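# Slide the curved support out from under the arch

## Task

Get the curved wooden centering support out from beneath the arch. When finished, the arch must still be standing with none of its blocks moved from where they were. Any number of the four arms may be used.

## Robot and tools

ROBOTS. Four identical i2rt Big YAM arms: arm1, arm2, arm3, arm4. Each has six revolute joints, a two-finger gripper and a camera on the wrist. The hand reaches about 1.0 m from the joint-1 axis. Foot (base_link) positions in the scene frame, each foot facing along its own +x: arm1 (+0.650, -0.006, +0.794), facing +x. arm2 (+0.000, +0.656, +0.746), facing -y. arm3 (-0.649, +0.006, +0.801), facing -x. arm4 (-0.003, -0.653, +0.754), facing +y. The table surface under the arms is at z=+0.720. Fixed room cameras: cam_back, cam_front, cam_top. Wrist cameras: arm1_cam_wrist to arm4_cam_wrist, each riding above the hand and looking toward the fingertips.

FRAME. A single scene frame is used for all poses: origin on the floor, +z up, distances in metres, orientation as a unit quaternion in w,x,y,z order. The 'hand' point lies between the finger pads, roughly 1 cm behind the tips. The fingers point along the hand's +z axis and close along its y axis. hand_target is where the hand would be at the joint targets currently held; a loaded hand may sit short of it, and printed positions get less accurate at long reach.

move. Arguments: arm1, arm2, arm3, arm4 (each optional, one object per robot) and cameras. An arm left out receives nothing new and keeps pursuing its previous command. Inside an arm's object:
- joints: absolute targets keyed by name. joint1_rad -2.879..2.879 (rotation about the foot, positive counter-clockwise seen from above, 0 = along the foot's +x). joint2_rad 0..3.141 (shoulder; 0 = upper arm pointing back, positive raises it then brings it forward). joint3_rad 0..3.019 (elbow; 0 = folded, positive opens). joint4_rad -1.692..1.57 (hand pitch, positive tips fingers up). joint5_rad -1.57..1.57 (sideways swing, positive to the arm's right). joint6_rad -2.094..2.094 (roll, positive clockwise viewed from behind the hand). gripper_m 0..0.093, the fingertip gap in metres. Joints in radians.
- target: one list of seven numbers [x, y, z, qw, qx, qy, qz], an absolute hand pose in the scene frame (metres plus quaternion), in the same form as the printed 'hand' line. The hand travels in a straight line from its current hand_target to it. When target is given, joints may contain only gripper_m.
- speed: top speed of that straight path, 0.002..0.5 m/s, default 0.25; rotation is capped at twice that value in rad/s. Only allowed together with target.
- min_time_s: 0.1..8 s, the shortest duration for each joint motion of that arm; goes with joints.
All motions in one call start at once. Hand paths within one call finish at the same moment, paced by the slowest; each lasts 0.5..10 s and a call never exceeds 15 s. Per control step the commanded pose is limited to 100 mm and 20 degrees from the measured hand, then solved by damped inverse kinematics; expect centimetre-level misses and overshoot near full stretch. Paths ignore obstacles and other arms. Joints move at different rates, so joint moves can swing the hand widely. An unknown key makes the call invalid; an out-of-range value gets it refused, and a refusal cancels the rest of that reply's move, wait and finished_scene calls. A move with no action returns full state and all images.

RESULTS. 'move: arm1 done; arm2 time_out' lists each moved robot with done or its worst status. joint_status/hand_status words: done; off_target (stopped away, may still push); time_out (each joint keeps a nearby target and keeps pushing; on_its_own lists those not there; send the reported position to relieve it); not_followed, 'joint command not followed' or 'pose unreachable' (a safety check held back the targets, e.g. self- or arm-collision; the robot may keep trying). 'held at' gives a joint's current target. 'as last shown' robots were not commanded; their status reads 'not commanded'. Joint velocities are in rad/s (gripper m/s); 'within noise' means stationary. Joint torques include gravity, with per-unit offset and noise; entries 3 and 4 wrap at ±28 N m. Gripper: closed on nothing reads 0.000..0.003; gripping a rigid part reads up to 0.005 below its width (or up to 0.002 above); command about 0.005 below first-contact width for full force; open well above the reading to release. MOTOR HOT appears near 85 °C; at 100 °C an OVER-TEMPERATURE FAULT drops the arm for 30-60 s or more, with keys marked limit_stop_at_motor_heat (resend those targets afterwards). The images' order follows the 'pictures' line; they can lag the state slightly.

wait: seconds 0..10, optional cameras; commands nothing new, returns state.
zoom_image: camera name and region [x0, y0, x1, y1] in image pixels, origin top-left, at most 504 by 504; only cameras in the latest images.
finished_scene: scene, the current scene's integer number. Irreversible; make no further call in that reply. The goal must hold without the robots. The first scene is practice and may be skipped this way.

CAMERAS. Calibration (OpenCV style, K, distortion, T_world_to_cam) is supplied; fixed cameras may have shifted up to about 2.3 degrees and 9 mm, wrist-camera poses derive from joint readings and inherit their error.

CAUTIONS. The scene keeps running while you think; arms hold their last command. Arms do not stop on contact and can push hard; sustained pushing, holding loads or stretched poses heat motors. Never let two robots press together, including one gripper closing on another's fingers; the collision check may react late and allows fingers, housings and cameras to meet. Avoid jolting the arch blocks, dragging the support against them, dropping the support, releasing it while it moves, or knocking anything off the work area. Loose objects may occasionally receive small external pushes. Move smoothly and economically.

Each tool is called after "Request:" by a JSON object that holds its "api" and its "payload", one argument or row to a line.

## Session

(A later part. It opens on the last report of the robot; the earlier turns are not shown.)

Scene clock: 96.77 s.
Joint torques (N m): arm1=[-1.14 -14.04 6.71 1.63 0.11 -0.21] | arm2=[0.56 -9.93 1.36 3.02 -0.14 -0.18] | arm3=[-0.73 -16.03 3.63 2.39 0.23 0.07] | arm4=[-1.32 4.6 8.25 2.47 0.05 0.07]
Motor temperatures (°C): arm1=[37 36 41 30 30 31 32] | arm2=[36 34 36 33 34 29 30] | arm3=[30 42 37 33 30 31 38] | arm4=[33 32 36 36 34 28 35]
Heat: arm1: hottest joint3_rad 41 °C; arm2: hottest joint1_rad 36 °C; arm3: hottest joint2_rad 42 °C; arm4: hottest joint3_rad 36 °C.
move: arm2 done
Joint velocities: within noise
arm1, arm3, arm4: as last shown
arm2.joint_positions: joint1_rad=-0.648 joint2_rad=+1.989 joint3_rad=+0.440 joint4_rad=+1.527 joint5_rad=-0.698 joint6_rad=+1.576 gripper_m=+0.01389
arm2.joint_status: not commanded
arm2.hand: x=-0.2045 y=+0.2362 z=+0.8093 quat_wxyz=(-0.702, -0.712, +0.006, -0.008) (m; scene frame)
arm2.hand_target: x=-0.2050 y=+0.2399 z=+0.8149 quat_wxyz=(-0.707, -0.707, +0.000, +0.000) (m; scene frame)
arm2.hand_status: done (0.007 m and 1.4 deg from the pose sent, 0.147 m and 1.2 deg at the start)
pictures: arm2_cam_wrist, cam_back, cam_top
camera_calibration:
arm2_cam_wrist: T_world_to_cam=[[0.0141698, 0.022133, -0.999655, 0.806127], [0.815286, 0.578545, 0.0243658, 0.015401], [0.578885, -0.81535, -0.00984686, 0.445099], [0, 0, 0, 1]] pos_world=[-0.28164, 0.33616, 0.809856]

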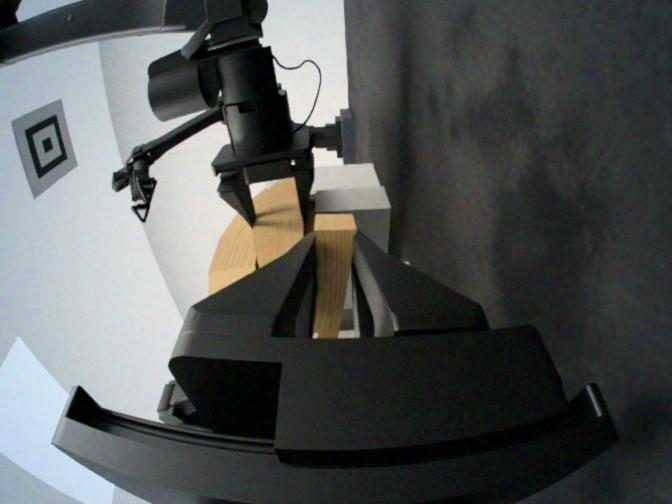

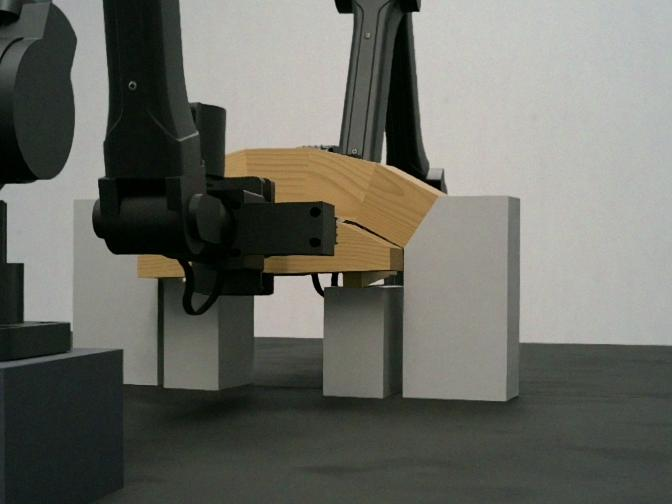

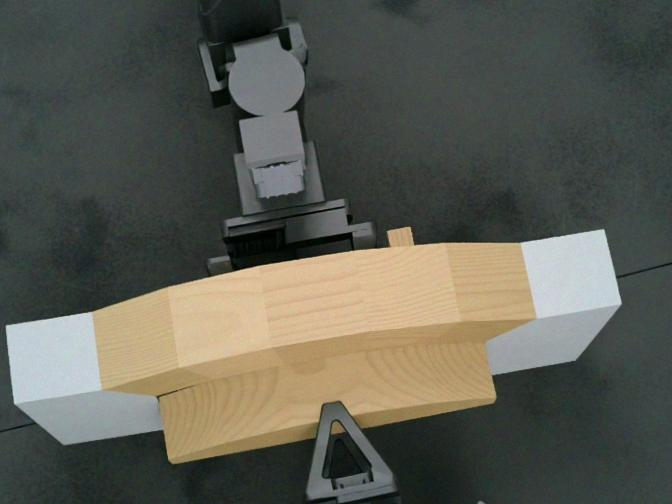

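Request:
{"api": "move", "payload": {
  "arm3": {"target": [-0.138, 0.002, 0.886, 0.511, 0.52, 0.495, 0.473], "speed": 0.04},
  "cameras": ["arm3_cam_wrist", "cam_back", "cam_top"]
}}

Scene clock: 98.80 s.
Joint torques (N m): arm1=[-1.08 -13.98 6.68 1.61 0.1 -0.2] | arm2=[0.67 -10.11 1.31 2.97 -0.15 -0.18] | arm3=[0.32 -15.62 3.29 3.43 0.31 0.08] | arm4=[-1.03 4.84 8.31 2.33 0.08 0.09]
Motor temperatures (°C): arm1=[37 36 41 30 30 31 32] | arm2=[36 34 36 33 34 29 30] | arm3=[30 42 37 33 30 31 38] | arm4=[33 32 36 36 34 28 35]
Heat: arm1: hottest joint3_rad 41 °C; arm2: hottest joint1_rad 36 °C; arm3: hottest joint2_rad 42 °C; arm4: hottest joint3_rad 36 °C.
move: arm3 off_target
Joint velocities: within noise
arm1, arm2, arm4: as last shown
arm3.joint_positions: joint1_rad=-0.025 joint2_rad=+1.924 joint3_rad=+0.460 joint4_rad=+1.338 joint5_rad=+0.079 joint6_rad=+1.557 gripper_m=+0.05679
arm3.joint_status: not commanded
arm3.hand: x=-0.1457 y=-0.0015 z=+0.8483 quat_wxyz=(-0.488, -0.542, -0.522, -0.442) (m; scene frame)
arm3.hand_target: x=-0.1389 y=+0.0019 z=+0.8848 quat_wxyz=(-0.510, -0.520, -0.495, -0.473) (m; scene frame)
arm3.hand_status: off_target (0.039 m and 6.0 deg from the pose sent, 0.054 m and 3.0 deg at the start)
pictures: arm3_cam_wrist, cam_back, cam_top
camera_calibration:
arm3_cam_wrist: T_world_to_cam=[[-0.120457, -0.0178755, -0.992558, 0.825256], [-0.552964, 0.831573, 0.0521313, -0.12163], [0.824452, 0.555128, -0.110053, 0.342148], [0, 0, 0, 1]] pos_world=[-0.249934, -0.0740399, 0.86311]

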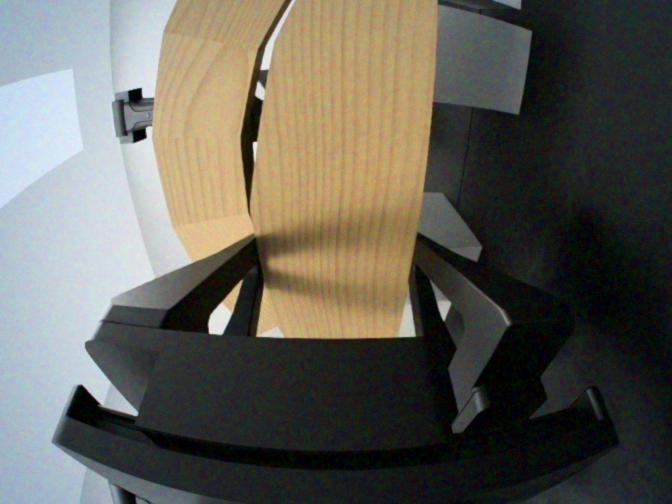

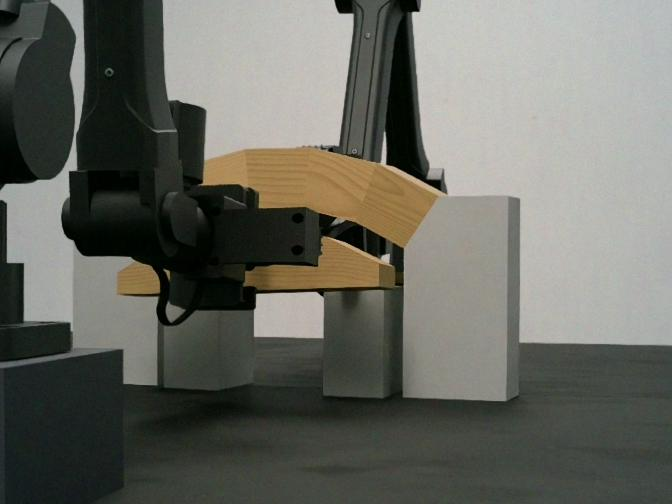

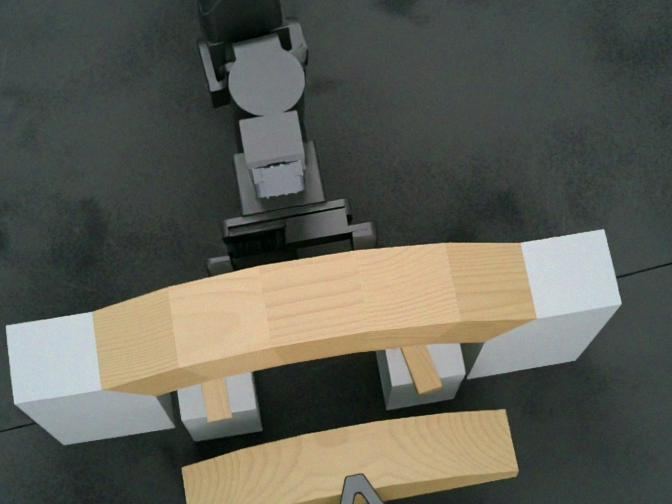

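Request:
{"api": "move", "payload": {
  "arm3": {"target": [-0.24, 0.008, 0.9, 0.511, 0.52, 0.495, 0.473], "speed": 0.08},
  "cameras": []
}}

Request:
{"api": "move", "payload": {
  "arm3": {"target": [-0.29, 0.01, 0.86, 0.0, 0.7071, 0.7071, 0.0], "speed": 0.1},
  "arm1": {"target": [0.2, -0.02, 0.95, 0.0276, -0.7066, 0.0276, 0.7066], "speed": 0.06},
  "cameras": ["arm3_cam_wrist", "cam_back", "cam_top", "cam_front"]
}}

Scene clock: 101.33 s.
Joint torques (N m): arm1=[-1.2 -14.04 6.71 1.59 0.11 -0.2] | arm2=[0.62 -10.23 1.36 3.03 -0.14 -0.18] | arm3=[0.56 -11.58 1.55 3.34 0.31 0.09] | arm4=[-1.08 4.48 8.34 2.33 0.05 0.08]
Motor temperatures (°C): arm1=[37 36 41 30 30 31 32] | arm2=[36 34 36 33 34 29 30] | arm3=[30 42 36 33 30 31 38] | arm4=[33 32 36 36 34 28 35]
Heat: arm1: hottest joint3_rad 41 °C; arm2: hottest joint1_rad 36 °C; arm3: hottest joint2_rad 42 °C; arm4: hottest joint3_rad 36 °C.
move: arm3 off_target
Joint velocities: within noise
arm1, arm2, arm4: as last shown
arm3.joint_positions: joint1_rad=+0.005 joint2_rad=+1.802 joint3_rad=+0.187 joint4_rad=+1.500 joint5_rad=+0.113 joint6_rad=+1.557 gripper_m=+0.05679
arm3.joint_status: not commanded
arm3.hand: x=-0.2450 y=+0.0039 z=+0.8716 quat_wxyz=(-0.493, -0.539, -0.519, -0.444) (m; scene frame)
arm3.hand_target: x=-0.2406 y=+0.0079 z=+0.8992 quat_wxyz=(-0.511, -0.520, -0.495, -0.473) (m; scene frame)
arm3.hand_status: off_target (0.029 m and 5.3 deg from the pose sent, 0.108 m and 5.9 deg at the start)
pictures: none
No camera images: "cameras" was empty.

Scene clock: 109.73 s.
Joint torques (N m): arm1=[0.85 -8.29 2.84 2.04 0.12 -0.21] | arm2=[0.56 -9.93 1.29 2.92 -0.16 -0.16] | arm3=[-1.2 -8.82 13.74 -0.73 0.07 -0.03] | arm4=[-1.03 4.72 8.17 2.29 0.06 0.08]
Motor temperatures (°C): arm1=[37 36 40 30 30 31 32] | arm2=[36 35 35 33 34 29 31] | arm3=[30 42 39 32 30 31 38] | arm4=[33 32 36 36 33 28 35]
Heat: arm1: hottest joint3_rad 40 °C; arm2: hottest joint1_rad 36 °C; arm3: hottest joint2_rad 42 °C; arm4: hottest joint3_rad 36 °C.
move: arm1 done; arm3 off_target
Joint velocities: within noise
arm1.joint_positions: joint1_rad=+0.105 joint2_rad=+1.532 joint3_rad=+0.320 joint4_rad=+1.213 joint5_rad=+0.169 joint6_rad=+0.019 gripper_m=+0.08789
arm1.joint_status: not commanded
arm1.hand: x=+0.1954 y=-0.0138 z=+0.9497 quat_wxyz=(-0.028, +0.704, -0.035, -0.708) (m; scene frame)
arm1.hand_target: x=+0.2000 y=-0.0200 z=+0.9499 quat_wxyz=(-0.027, +0.707, -0.028, -0.707) (m; scene frame)
arm1.hand_status: done (0.008 m and 1.0 deg from the pose sent, 0.233 m and 1.1 deg at the start)
arm2, arm4: as last shown
arm3.joint_positions: joint1_rad=-0.019 joint2_rad=+1.418 joint3_rad=+0.792 joint4_rad=-0.984 joint5_rad=-0.002 joint6_rad=+1.590 gripper_m=+0.05679
arm3.joint_status: not commanded
arm3.hand: x=-0.3181 y=+0.0125 z=+0.8419 quat_wxyz=(+0.015, -0.707, -0.707, +0.019) (m; scene frame)
arm3.hand_target: x=-0.2913 y=+0.0099 z=+0.8604 quat_wxyz=(-0.001, -0.707, -0.707, +0.000) (m; scene frame)
arm3.hand_status: off_target (0.033 m and 2.7 deg from the pose sent, 0.047 m and 83.1 deg at the start)
pictures: arm3_cam_wrist, cam_back, cam_front, cam_top
camera_calibration:
arm3_cam_wrist: T_world_to_cam=[[-0.99942, 0.00473616, 0.0337177, -0.345428], [0.0241824, 0.795861, 0.604996, -0.509715], [-0.0239693, 0.60546, -0.795515, 0.782324], [0, 0, 0, 1]] pos_world=[-0.314149, -0.0663675, 0.942373]

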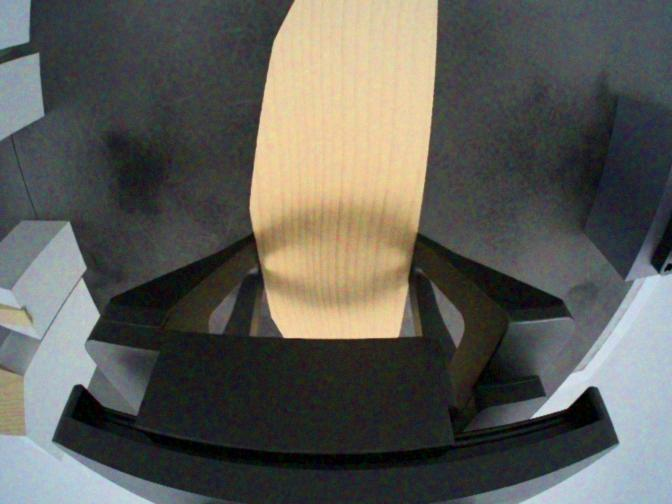

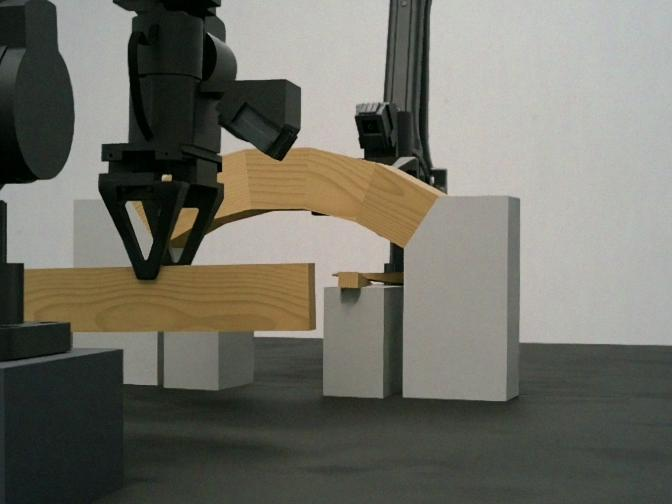

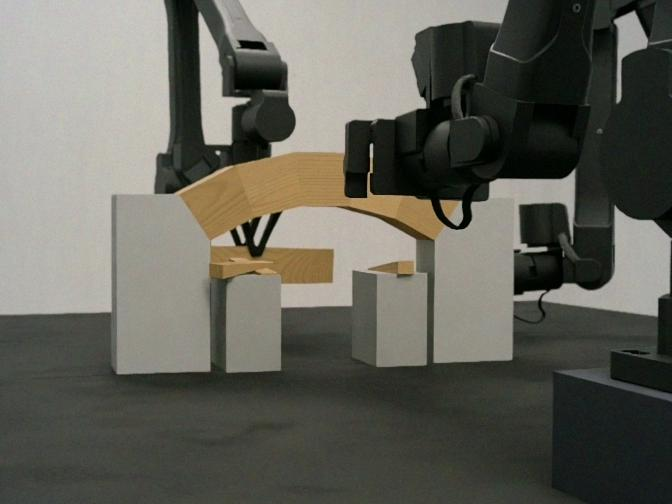

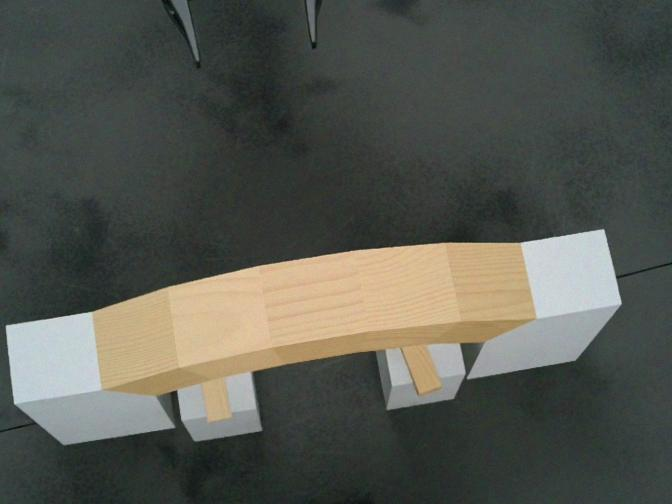

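Request:
{"api": "move", "payload": {
  "arm3": {"target": [-0.291, 0.010, 0.80, 0, 0.7071, 0.7071, 0], "speed": 0.05},
  "arm2": {"target": [-0.2045, 0.25, 0.76, 0.7071, 0.7071, 0, 0], "speed": 0.05},
  "cameras": ["cam_back"]
}}

Scene clock: 112.73 s.
Joint torques (N m): arm1=[0.85 -8.29 2.81 2 0.11 -0.2] | arm2=[0.5 -7.82 1.89 2.76 -0.15 -0.15] | arm3=[-0.97 -10.23 7.95 0.23 0.07 -0.02] | arm4=[-0.85 4.42 8.18 2.29 0.04 0.1]
Motor temperatures (°C): arm1=[37 36 40 30 30 31 32] | arm2=[36 35 35 33 34 29 31] | arm3=[30 42 39 32 30 31 38] | arm4=[33 32 36 36 33 28 35]
Heat: arm1: hottest joint3_rad 40 °C; arm2: hottest joint1_rad 36 °C; arm3: hottest joint2_rad 42 °C; arm4: hottest joint3_rad 36 °C.
move: arm2 off_target; arm3 done
Joint velocities: within noise
arm1, arm4: as last shown
arm2.joint_positions: joint1_rad=-0.671 joint2_rad=+2.107 joint3_rad=+0.440 joint4_rad=+1.573 joint5_rad=-0.737 joint6_rad=+1.510 gripper_m=+0.01389
arm2.joint_status: not commanded
arm2.hand: x=-0.2008 y=+0.2484 z=+0.7687 quat_wxyz=(-0.683, -0.730, -0.007, -0.008) (m; scene frame)
arm2.hand_target: x=-0.2046 y=+0.2499 z=+0.7606 quat_wxyz=(-0.681, -0.732, -0.005, -0.005) (m; scene frame)
arm2.hand_status: off_target (0.010 m and 4.0 deg from the pose sent, 0.051 m and 1.4 deg at the start; a joint's target at an end of its range on 51 of 58 steps)
arm3.joint_positions: joint1_rad=-0.019 joint2_rad=+1.536 joint3_rad=+0.777 joint4_rad=-0.821 joint5_rad=-0.003 joint6_rad=+1.590 gripper_m=+0.05679
arm3.joint_status: not commanded
arm3.hand: x=-0.2982 y=+0.0128 z=+0.7986 quat_wxyz=(+0.005, -0.707, -0.707, +0.008) (m; scene frame)
arm3.hand_target: x=-0.2911 y=+0.0100 z=+0.8001 quat_wxyz=(+0.000, -0.707, -0.707, +0.000) (m; scene frame)
arm3.hand_status: done (0.008 m and 1.0 deg from the pose sent, 0.050 m and 2.7 deg at the start)
pictures: cam_back

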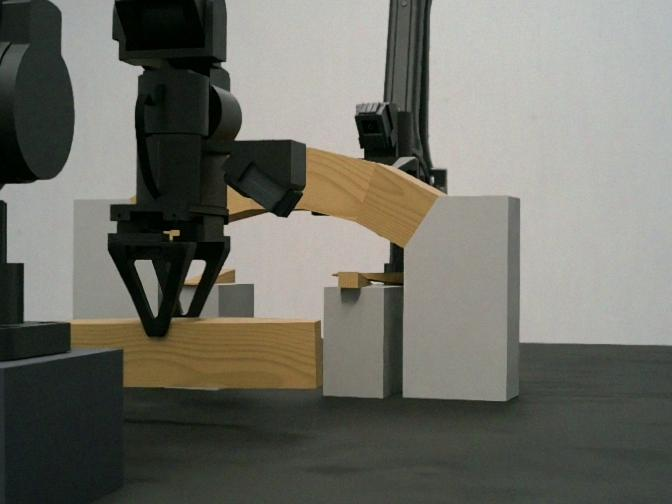

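Request:
{"api": "move", "payload": {
  "arm3": {"target": [-0.291, 0.010, 0.775, 0, 0.7071, 0.7071, 0], "speed": 0.03},
  "arm2": {"target": [-0.2045, 0.25, 0.735, 0.683, 0.730, 0, 0], "speed": 0.03},
  "cameras": ["cam_back", "arm2_cam_wrist"]
}}

Scene clock: 114.27 s.
Joint torques (N m): arm1=[0.79 -8.18 2.77 2.02 0.12 -0.19] | arm2=[0.5 -4.66 2.13 2.13 0.3 -0.27] | arm3=[-0.85 -10.4 7.17 0.2 0.09 -0.02] | arm4=[-1.14 4.01 8.25 2.21 0.07 0.11]
Motor temperatures (°C): arm1=[37 36 40 30 30 31 32] | arm2=[36 35 35 33 34 29 31] | arm3=[30 42 39 32 30 31 38] | arm4=[33 32 36 36 33 28 35]
Heat: arm1: hottest joint3_rad 40 °C; arm2: hottest joint1_rad 36 °C; arm3: hottest joint2_rad 42 °C; arm4: hottest joint3_rad 36 °C.
move: arm2 off_target; arm3 done
Joint velocities: within noise
arm1, arm4: as last shown
arm2.joint_positions: joint1_rad=-0.671 joint2_rad=+2.123 joint3_rad=+0.450 joint4_rad=+1.590 joint5_rad=-0.737 joint6_rad=+1.488 gripper_m=+0.01389
arm2.joint_status: not commanded
arm2.hand: x=-0.2024 y=+0.2466 z=+0.7673 quat_wxyz=(-0.686, -0.727, -0.017, +0.002) (m; scene frame)
arm2.hand_target: x=-0.2035 y=+0.2512 z=+0.7366 quat_wxyz=(-0.667, -0.745, -0.003, -0.004) (m; scene frame)
arm2.hand_status: off_target (0.033 m and 2.1 deg from the pose sent, 0.034 m and 1.2 deg at the start; a joint's target at an end of its range on 41 of 41 steps)
arm3.joint_positions: joint1_rad=-0.019 joint2_rad=+1.592 joint3_rad=+0.757 joint4_rad=-0.742 joint5_rad=-0.003 joint6_rad=+1.590 gripper_m=+0.05679
arm3.joint_status: not commanded
arm3.hand: x=-0.2967 y=+0.0126 z=+0.7749 quat_wxyz=(+0.004, -0.707, -0.707, +0.006) (m; scene frame)
arm3.hand_target: x=-0.2910 y=+0.0100 z=+0.7751 quat_wxyz=(+0.000, -0.707, -0.707, +0.000) (m; scene frame)
arm3.hand_status: done (0.006 m and 0.8 deg from the pose sent, 0.025 m and 1.0 deg at the start)
pictures: arm2_cam_wrist, cam_back
camera_calibration:
arm2_cam_wrist: T_world_to_cam=[[-0.0338846, 0.0659577, -0.997247, 0.7415], [0.804857, 0.593349, 0.0118964, 0.0124336], [0.5925, -0.802239, -0.0731919, 0.49999], [0, 0, 0, 1]] pos_world=[-0.281126, 0.344826, 0.775906]

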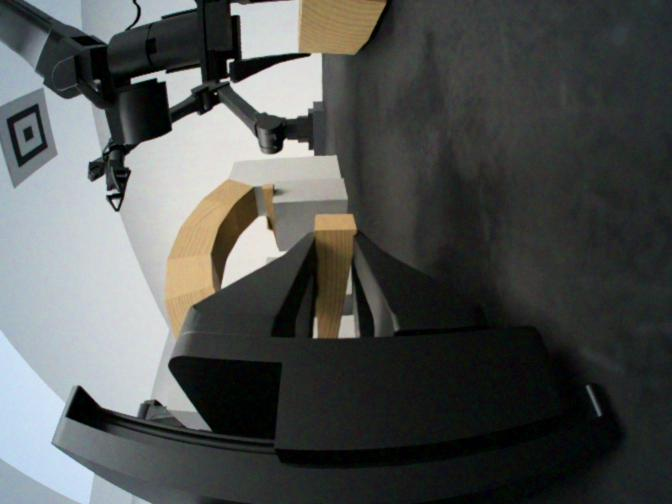

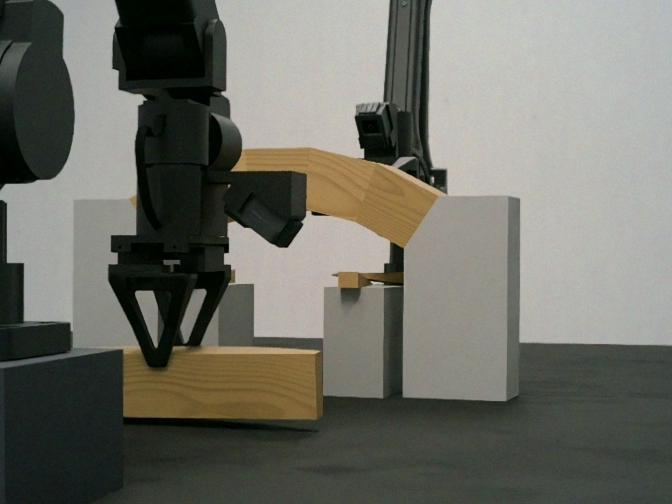

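Request:
{"api": "move", "payload": {
  "arm2": {"target": [-0.2045, 0.25, 0.88, 0.3827, 0.9239, 0, 0], "speed": 0.15},
  "arm3": {"target": [-0.291, 0.010, 0.768, 0, 0.7071, 0.7071, 0], "speed": 0.03},
  "cameras": ["cam_back"]
}}

Request:
{"api": "move", "payload": {
  "arm2": {"target": [-0.2045, 0.25, 0.82, 0, 1, 0, 0], "speed": 0.15},
  "arm3": {"joints": {"gripper_m": 0.062}},
  "cameras": ["cam_back", "arm2_cam_wrist"]
}}

Scene clock: 117.73 s.
Joint torques (N m): arm1=[0.67 -8.18 2.81 2.07 0.11 -0.2] | arm2=[1.96 -6.71 13.16 1.4 0.03 -0.15] | arm3=[-1.03 -10.05 6.8 0.29 0.14 -0.01] | arm4=[-1.55 4.54 8.38 2.36 0.05 0.08]
Motor temperatures (°C): arm1=[37 36 40 30 30 31 32] | arm2=[36 35 35 33 34 29 31] | arm3=[30 42 40 32 30 30 38] | arm4=[33 32 36 36 33 28 35]
Heat: arm1: hottest joint3_rad 40 °C; arm2: hottest joint1_rad 36 °C; arm3: hottest joint2_rad 42 °C; arm4: hottest joint3_rad 36 °C.
move: arm2 off_target; arm3 done
Joint velocities: within noise
arm1, arm4: as last shown
arm2.joint_positions: joint1_rad=-0.586 joint2_rad=+1.275 joint3_rad=+0.679 joint4_rad=-0.334 joint5_rad=-0.430 joint6_rad=+1.108 gripper_m=+0.01389
arm2.joint_status: not commanded
arm2.hand: x=-0.1964 y=+0.2657 z=+0.8589 quat_wxyz=(-0.369, -0.929, +0.012, -0.012) (m; scene frame)
arm2.hand_target: x=-0.2039 y=+0.2509 z=+0.8803 quat_wxyz=(-0.383, -0.924, +0.000, +0.000) (m; scene frame)
arm2.hand_status: off_target (0.027 m and 2.6 deg from the pose sent, 0.113 m and 41.7 deg at the start)
arm3.joint_positions: joint1_rad=-0.019 joint2_rad=+1.604 joint3_rad=+0.755 joint4_rad=-0.721 joint5_rad=-0.005 joint6_rad=+1.590 gripper_m=+0.05679
arm3.joint_status: not commanded
arm3.hand: x=-0.2947 y=+0.0129 z=+0.7703 quat_wxyz=(+0.002, -0.707, -0.707, +0.003) (m; scene frame)
arm3.hand_target: x=-0.2911 y=+0.0100 z=+0.7680 quat_wxyz=(+0.000, -0.707, -0.707, +0.000) (m; scene frame)
arm3.hand_status: done (0.005 m and 0.4 deg from the pose sent, 0.009 m and 0.8 deg at the start)
pictures: cam_back

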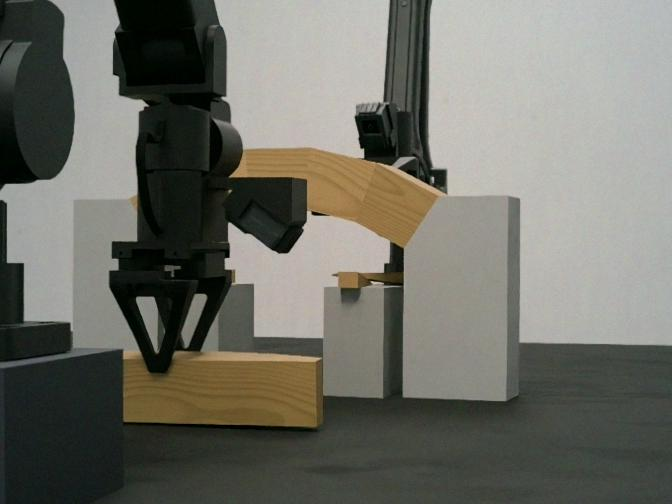

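Scene clock: 121.10 s.
Joint torques (N m): arm1=[0.73 -8.29 2.8 2.02 0.11 -0.2] | arm2=[1.61 -9.47 12.27 0.18 0.31 0.13] | arm3=[-1.03 -10.11 6.86 0.17 0.15 -0.01] | arm4=[-1.2 4.48 8.29 2.3 0.08 0.08]
Motor temperatures (°C): arm1=[37 36 39 30 30 31 32] | arm2=[36 35 36 33 34 29 31] | arm3=[30 42 39 32 30 30 37] | arm4=[33 32 36 35 33 28 35]
Heat: arm1: hottest joint3_rad 39 °C; arm2: hottest joint1_rad 36 °C; arm3: hottest joint2_rad 42 °C; arm4: hottest joint3_rad 36 °C.
move: arm2 off_target; arm3 done
Joint velocities: within noise
arm1: as last shown
arm2.joint_positions: joint1_rad=-0.426 joint2_rad=+1.624 joint3_rad=+1.106 joint4_rad=-1.066 joint5_rad=-0.004 joint6_rad=+1.094 gripper_m=+0.01389
arm2.joint_status: not commanded
arm2.hand: x=-0.1991 y=+0.2656 z=+0.8147 quat_wxyz=(+0.004, -1.000, -0.002, -0.005) (m; scene frame)
arm2.hand_target: x=-0.2041 y=+0.2504 z=+0.8200 quat_wxyz=(+0.000, -1.000, +0.000, +0.000) (m; scene frame)
arm2.hand_status: off_target (0.017 m and 0.7 deg from the pose sent, 0.043 m and 43.4 deg at the start)
arm3.joint_positions: joint1_rad=-0.019 joint2_rad=+1.605 joint3_rad=+0.755 joint4_rad=-0.718 joint5_rad=-0.005 joint6_rad=+1.590 gripper_m=+0.06194
arm3.joint_status: all done
arm3.hand: x=-0.2941 y=+0.0129 z=+0.7701 quat_wxyz=(+0.001, -0.707, -0.707, +0.002) (m; scene frame)
arm3.hand_target: x=-0.2911 y=+0.0100 z=+0.7681 quat_wxyz=(+0.000, -0.707, -0.707, +0.000) (m; scene frame)
arm3.hand_status: not commanded
arm4.joint_positions: joint1_rad=-0.377 joint2_rad=+0.615 joint3_rad=+1.493 joint4_rad=-1.274 joint5_rad=+0.157 joint6_rad=-0.616 gripper_m=+0.09396
arm4.joint_status: not commanded
arm4.hand: x=+0.0978 y=-0.4603 z=+1.3602 quat_wxyz=(-0.554, +0.623, -0.545, -0.090) (m; scene frame)
arm4.hand_target: x=+0.0963 y=-0.4637 z=+1.3683 quat_wxyz=(-0.562, +0.618, -0.542, -0.093) (m; scene frame)
arm4.hand_status: not commanded
pictures: arm2_cam_wrist, cam_back
camera_calibration:
arm2_cam_wrist: T_world_to_cam=[[-0.008122, 0.999844, 0.0156933, -0.280486], [0.811776, -0.00257148, 0.583963, -0.308429], [0.583912, 0.0174824, -0.811629, 0.898989], [0, 0, 0, 1]] pos_world=[-0.276833, 0.263933, 0.914158]

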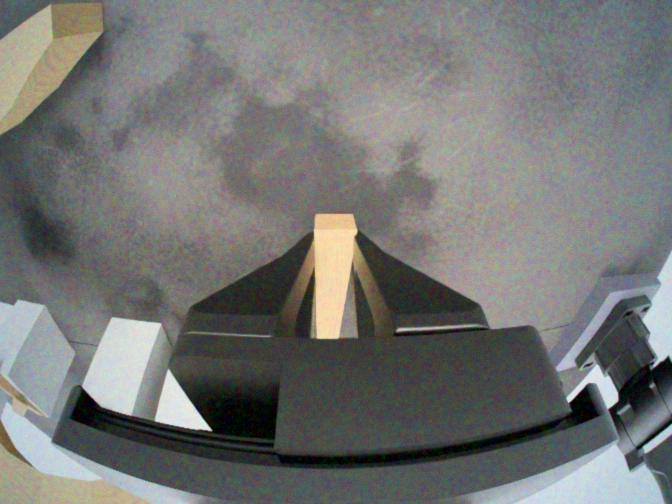

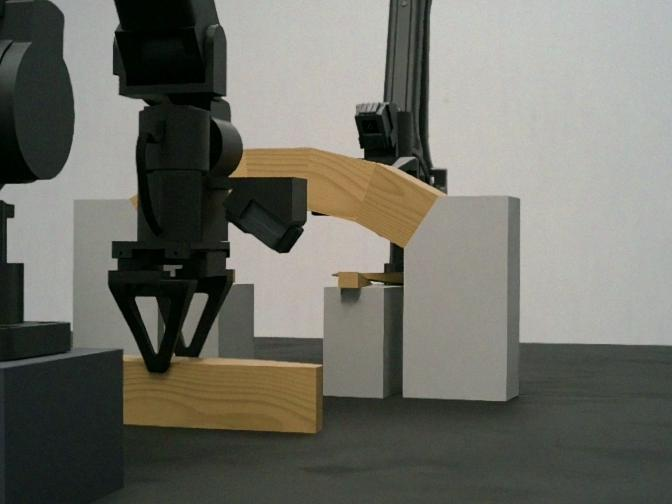

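Request:
{"api": "move", "payload": {
  "arm2": {"target": [-0.2045, 0.25, 0.75, 0, 1, 0, 0], "speed": 0.06},
  "arm3": {"joints": {"gripper_m": 0.09}},
  "cameras": ["arm2_cam_wrist"]
}}

Request:
{"api": "move", "payload": {
  "arm2": {"target": [-0.2045, 0.25, 0.735, 0, 1, 0, 0], "speed": 0.03},
  "arm3": {"target": [-0.291, 0.010, 0.90, 0, 0.7071, 0.7071, 0], "speed": 0.1},
  "cameras": ["arm2_cam_wrist", "cam_back"]
}}

Scene clock: 123.17 s.
Joint torques (N m): arm1=[0.85 -8.06 2.78 2.02 0.12 -0.21] | arm2=[1.9 -10.34 6.64 1.09 0.31 0.11] | arm3=[-0.97 -9.93 6.82 0.21 0.15 -0.02] | arm4=[-1.44 4.89 8.16 2.33 0.05 0.08]
Motor temperatures (°C): arm1=[37 36 39 30 29 31 32] | arm2=[36 35 36 32 34 29 31] | arm3=[30 42 39 32 30 30 37] | arm4=[33 32 36 35 33 28 35]
Heat: arm1: hottest joint3_rad 39 °C; arm2: hottest joint1_rad 36 °C; arm3: hottest joint2_rad 42 °C; arm4: hottest joint3_rad 36 °C.
move: arm2 off_target; arm3 done
Joint velocities: within noise
arm1, arm4: as last shown
arm2.joint_positions: joint1_rad=-0.426 joint2_rad=+1.729 joint3_rad=+1.088 joint4_rad=-0.908 joint5_rad=-0.003 joint6_rad=+1.095 gripper_m=+0.01389
arm2.joint_status: not commanded
arm2.hand: x=-0.2091 y=+0.2461 z=+0.7644 quat_wxyz=(-0.012, -1.000, -0.001, +0.004) (m; scene frame)
arm2.hand_target: x=-0.2044 y=+0.2503 z=+0.7504 quat_wxyz=(+0.000, -1.000, +0.000, +0.000) (m; scene frame)
arm2.hand_status: off_target (0.016 m and 1.4 deg from the pose sent, 0.067 m and 0.7 deg at the start)
arm3.joint_positions: joint1_rad=-0.019 joint2_rad=+1.605 joint3_rad=+0.755 joint4_rad=-0.718 joint5_rad=-0.005 joint6_rad=+1.590 gripper_m=+0.08991
arm3.joint_status: all done
arm3.hand: x=-0.2941 y=+0.0129 z=+0.7701 quat_wxyz=(+0.001, -0.707, -0.707, +0.002) (m; scene frame)
arm3.hand_target: x=-0.2911 y=+0.0100 z=+0.7681 quat_wxyz=(+0.000, -0.707, -0.707, +0.000) (m; scene frame)
arm3.hand_status: not commanded
pictures: arm2_cam_wrist
camera_calibration:
arm2_cam_wrist: T_world_to_cam=[[-0.00774252, 0.999849, -0.0155266, -0.236385], [0.821327, 0.0152156, 0.570255, -0.26288], [0.570405, -0.00833722, -0.821321, 0.875352], [0, 0, 0, 1]] pos_world=[-0.285225, 0.247648, 0.865183]

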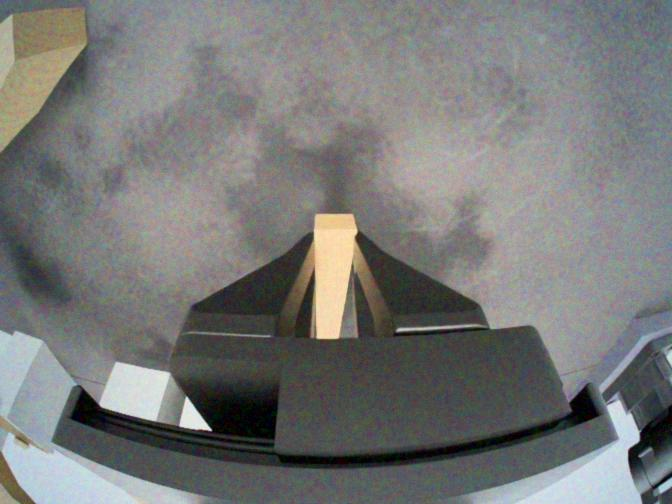

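Scene clock: 125.23 s.
Joint torques (N m): arm1=[0.79 -8.29 2.78 2 0.12 -0.21] | arm2=[1.55 -10.4 6.38 1.11 0.32 0.11] | arm3=[-1.08 -10.58 12.83 -0.7 0.16 -0.03] | arm4=[-0.73 4.07 8.18 2.35 0.02 0.08]
Motor temperatures (°C): arm1=[37 36 39 30 29 31 32] | arm2=[36 35 36 32 34 29 31] | arm3=[30 42 40 32 30 30 37] | arm4=[33 32 36 35 33 28 35]
Heat: arm1: hottest joint3_rad 39 °C; arm2: hottest joint1_rad 36 °C; arm3: hottest joint2_rad 42 °C; arm4: hottest joint3_rad 36 °C.
move: arm2 off_target; arm3 off_target
Joint velocities: within noise
arm1, arm4: as last shown
arm2.joint_positions: joint1_rad=-0.426 joint2_rad=+1.752 joint3_rad=+1.077 joint4_rad=-0.869 joint5_rad=-0.003 joint6_rad=+1.095 gripper_m=+0.01389
arm2.joint_status: not commanded
arm2.hand: x=-0.2098 y=+0.2448 z=+0.7512 quat_wxyz=(-0.014, -1.000, -0.001, +0.005) (m; scene frame)
arm2.hand_target: x=-0.2043 y=+0.2504 z=+0.7354 quat_wxyz=(+0.000, -1.000, +0.000, +0.000) (m; scene frame)
arm2.hand_status: off_target (0.018 m and 1.7 deg from the pose sent, 0.030 m and 1.4 deg at the start)
arm3.joint_positions: joint1_rad=-0.020 joint2_rad=+1.378 joint3_rad=+0.868 joint4_rad=-1.105 joint5_rad=-0.005 joint6_rad=+1.589 gripper_m=+0.08991
arm3.joint_status: not commanded
arm3.hand: x=-0.3103 y=+0.0131 z=+0.8796 quat_wxyz=(+0.017, -0.707, -0.707, +0.019) (m; scene frame)
arm3.hand_target: x=-0.2920 y=+0.0100 z=+0.9000 quat_wxyz=(+0.000, -0.707, -0.707, +0.000) (m; scene frame)
arm3.hand_status: off_target (0.028 m and 3.0 deg from the pose sent, 0.130 m and 0.3 deg at the start)
pictures: arm2_cam_wrist, cam_back
camera_calibration:
arm2_cam_wrist: T_world_to_cam=[[-0.00776605, 0.999776, -0.0196717, -0.232151], [0.822532, 0.0175741, 0.568448, -0.253686], [0.568666, -0.011766, -0.822484, 0.866213], [0, 0, 0, 1]] pos_world=[-0.285724, 0.24675, 0.852086]

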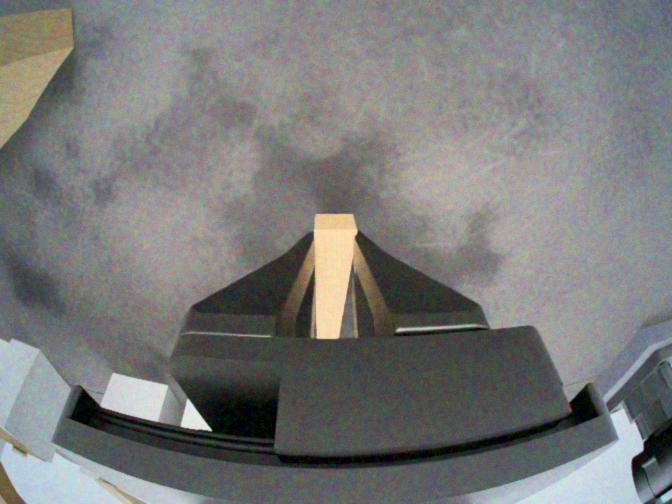

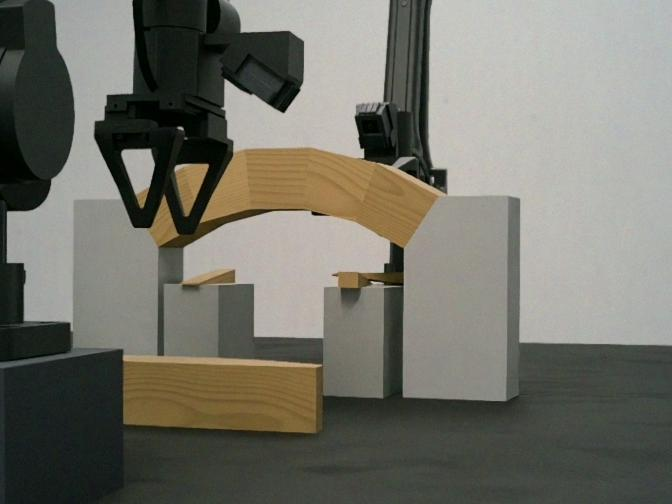

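Request:
{"api": "move", "payload": {
  "arm2": {"target": [-0.2, 0.25, 0.717, 0, 1, 0, 0], "speed": 0.03}
}}

Request:
{"api": "move", "payload": {
  "arm2": {"joints": {"gripper_m": 0.022}},
  "cameras": ["arm2_cam_wrist"]
}}

Request:
{"api": "move", "payload": {
  "arm2": {"target": [-0.2, 0.25, 0.88, 0, 1, 0, 0], "speed": 0.1},
  "cameras": ["arm2_cam_wrist", "cam_top"]
}}

Scene clock: 126.53 s.
Joint torques (N m): arm1=[0.97 -8.18 2.78 2 0.12 -0.2] | arm2=[2.02 -9.58 5.67 1.51 0.23 0.1] | arm3=[-1.08 -10.46 12.85 -0.75 0.15 -0.03] | arm4=[-1.26 4.66 8.38 2.29 0.07 0.08]
Motor temperatures (°C): arm1=[37 36 39 30 29 31 32] | arm2=[36 35 36 32 34 29 31] | arm3=[30 42 40 32 30 30 37] | arm4=[33 32 36 35 33 28 35]
Heat: arm1: hottest joint3_rad 39 °C; arm2: hottest joint1_rad 36 °C; arm3: hottest joint2_rad 42 °C; arm4: hottest joint3_rad 36 °C.
move: arm2 off_target
Joint velocities: within noise
arm1, arm3, arm4: as last shown
arm2.joint_positions: joint1_rad=-0.420 joint2_rad=+1.765 joint3_rad=+1.063 joint4_rad=-0.832 joint5_rad=-0.001 joint6_rad=+1.104 gripper_m=+0.01388
arm2.joint_status: not commanded
arm2.hand: x=-0.2080 y=+0.2430 z=+0.7414 quat_wxyz=(-0.018, -1.000, +0.000, +0.008) (m; scene frame)
arm2.hand_target: x=-0.1997 y=+0.2510 z=+0.7182 quat_wxyz=(+0.000, -1.000, +0.000, +0.000) (m; scene frame)
arm2.hand_status: off_target (0.027 m and 2.2 deg from the pose sent, 0.036 m and 1.7 deg at the start)
arm3.hand_target: x=-0.2919 y=+0.0100 z=+0.9000 quat_wxyz=(+0.000, -0.707, -0.707, +0.000) (m; scene frame)
pictures: none

Scene clock: 127.20 s.
Joint torques (N m): arm1=[0.67 -8.18 2.78 2.02 0.11 -0.2] | arm2=[1.79 -10.34 6.08 0.95 0.22 0.1] | arm3=[-1.03 -10.4 12.88 -0.75 0.17 -0.03] | arm4=[-1.55 4.72 8.18 2.3 0.06 0.08]
Motor temperatures (°C): arm1=[37 36 39 30 29 31 32] | arm2=[36 35 36 32 34 29 31] | arm3=[30 42 41 32 30 30 37] | arm4=[33 32 36 35 33 28 35]
Heat: arm1: hottest joint3_rad 39 °C; arm2: hottest joint1_rad 36 °C; arm3: hottest joint2_rad 42 °C; arm4: hottest joint3_rad 36 °C.
move: arm2 done
Joint velocities: within noise
arm1.joint_positions: joint1_rad=+0.105 joint2_rad=+1.532 joint3_rad=+0.320 joint4_rad=+1.213 joint5_rad=+0.169 joint6_rad=+0.019 gripper_m=+0.08789
arm1.joint_status: not commanded
arm1.hand: x=+0.1954 y=-0.0138 z=+0.9497 quat_wxyz=(-0.028, +0.704, -0.035, -0.708) (m; scene frame)
arm1.hand_target: x=+0.2000 y=-0.0200 z=+0.9499 quat_wxyz=(-0.027, +0.707, -0.028, -0.707) (m; scene frame)
arm1.hand_status: not commanded
arm2.joint_positions: joint1_rad=-0.419 joint2_rad=+1.779 joint3_rad=+1.057 joint4_rad=-0.821 joint5_rad=-0.001 joint6_rad=+1.104 gripper_m=+0.02187
arm2.joint_status: all done
arm2.hand: x=-0.2065 y=+0.2447 z=+0.7335 quat_wxyz=(-0.014, -1.000, +0.000, +0.006) (m; scene frame)
arm2.hand_target: x=-0.1997 y=+0.2509 z=+0.7182 quat_wxyz=(+0.000, -1.000, +0.000, +0.000) (m; scene frame)
arm2.hand_status: not commanded
arm3, arm4: as last shown
pictures: arm2_cam_wrist
camera_calibration:
arm2_cam_wrist: T_world_to_cam=[[-0.0054522, 0.999791, -0.0197024, -0.231894], [0.823859, 0.0156581, 0.566578, -0.244294], [0.566768, -0.0131429, -0.823772, 0.850654], [0, 0, 0, 1]] pos_world=[-0.282124, 0.246851, 0.834588]

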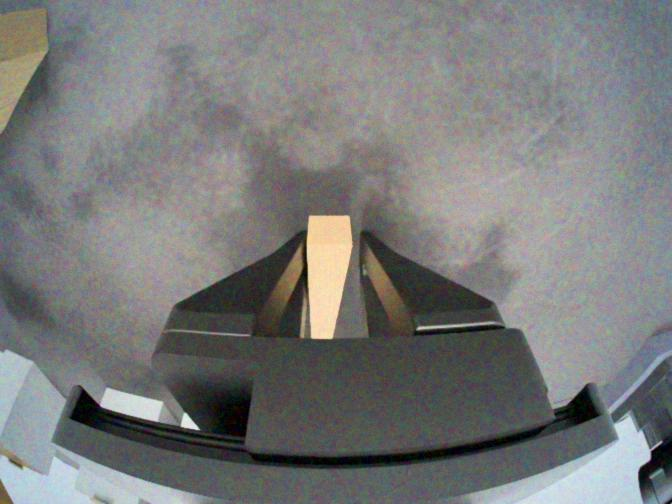

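Scene clock: 129.57 s.
Joint torques (N m): arm1=[0.73 -8.18 2.81 2.02 0.11 -0.2] | arm2=[2.08 -10.87 12.77 0.17 0.21 0.11] | arm3=[-1.03 -10.46 12.86 -0.69 0.17 -0.03] | arm4=[-1.26 4.31 8.27 2.25 0.08 0.09]
Motor temperatures (°C): arm1=[37 36 39 30 29 31 32] | arm2=[36 35 36 32 34 29 31] | arm3=[30 41 42 32 30 30 37] | arm4=[33 32 36 35 33 28 35]
Heat: arm1: hottest joint3_rad 39 °C; arm2: hottest joint1_rad 36 °C; arm3: hottest joint3_rad 42 °C; arm4: hottest joint3_rad 36 °C.
move: arm2 off_target
Joint velocities: within noise
arm1, arm3, arm4: as last shown
arm2.joint_positions: joint1_rad=-0.419 joint2_rad=+1.578 joint3_rad=+1.192 joint4_rad=-1.222 joint5_rad=-0.001 joint6_rad=+1.105 gripper_m=+0.02188
arm2.joint_status: not commanded
arm2.hand: x=-0.1962 y=+0.2655 z=+0.8640 quat_wxyz=(+0.015, -1.000, +0.000, -0.009) (m; scene frame)
arm2.hand_target: x=-0.1997 y=+0.2507 z=+0.8801 quat_wxyz=(+0.000, -1.000, +0.000, +0.000) (m; scene frame)
arm2.hand_status: off_target (0.023 m and 2.0 deg from the pose sent, 0.147 m and 1.7 deg at the start)
pictures: arm2_cam_wrist, cam_top
camera_calibration:
arm2_cam_wrist: T_world_to_cam=[[-0.00497901, 0.999262, 0.0380879, -0.299768], [0.807017, -0.0184764, 0.590239, -0.34169], [0.590507, 0.0336764, -0.80633, 0.929702], [0, 0, 0, 1]] pos_world=[-0.274738, 0.261925, 0.962743]

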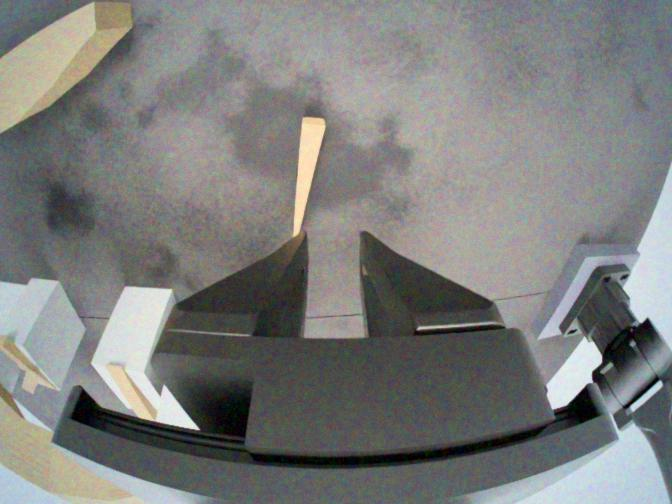

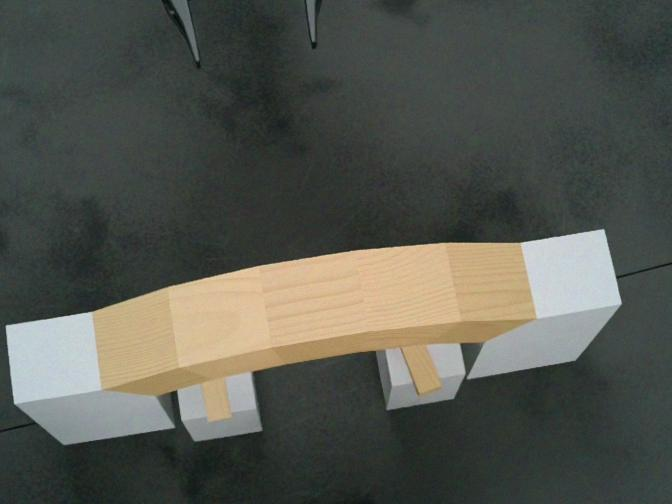

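Good. Finish scene 1.

Request:
{"api": "finished_scene", "payload": {
  "scene": 1
}}

The scene is finished: the task was done.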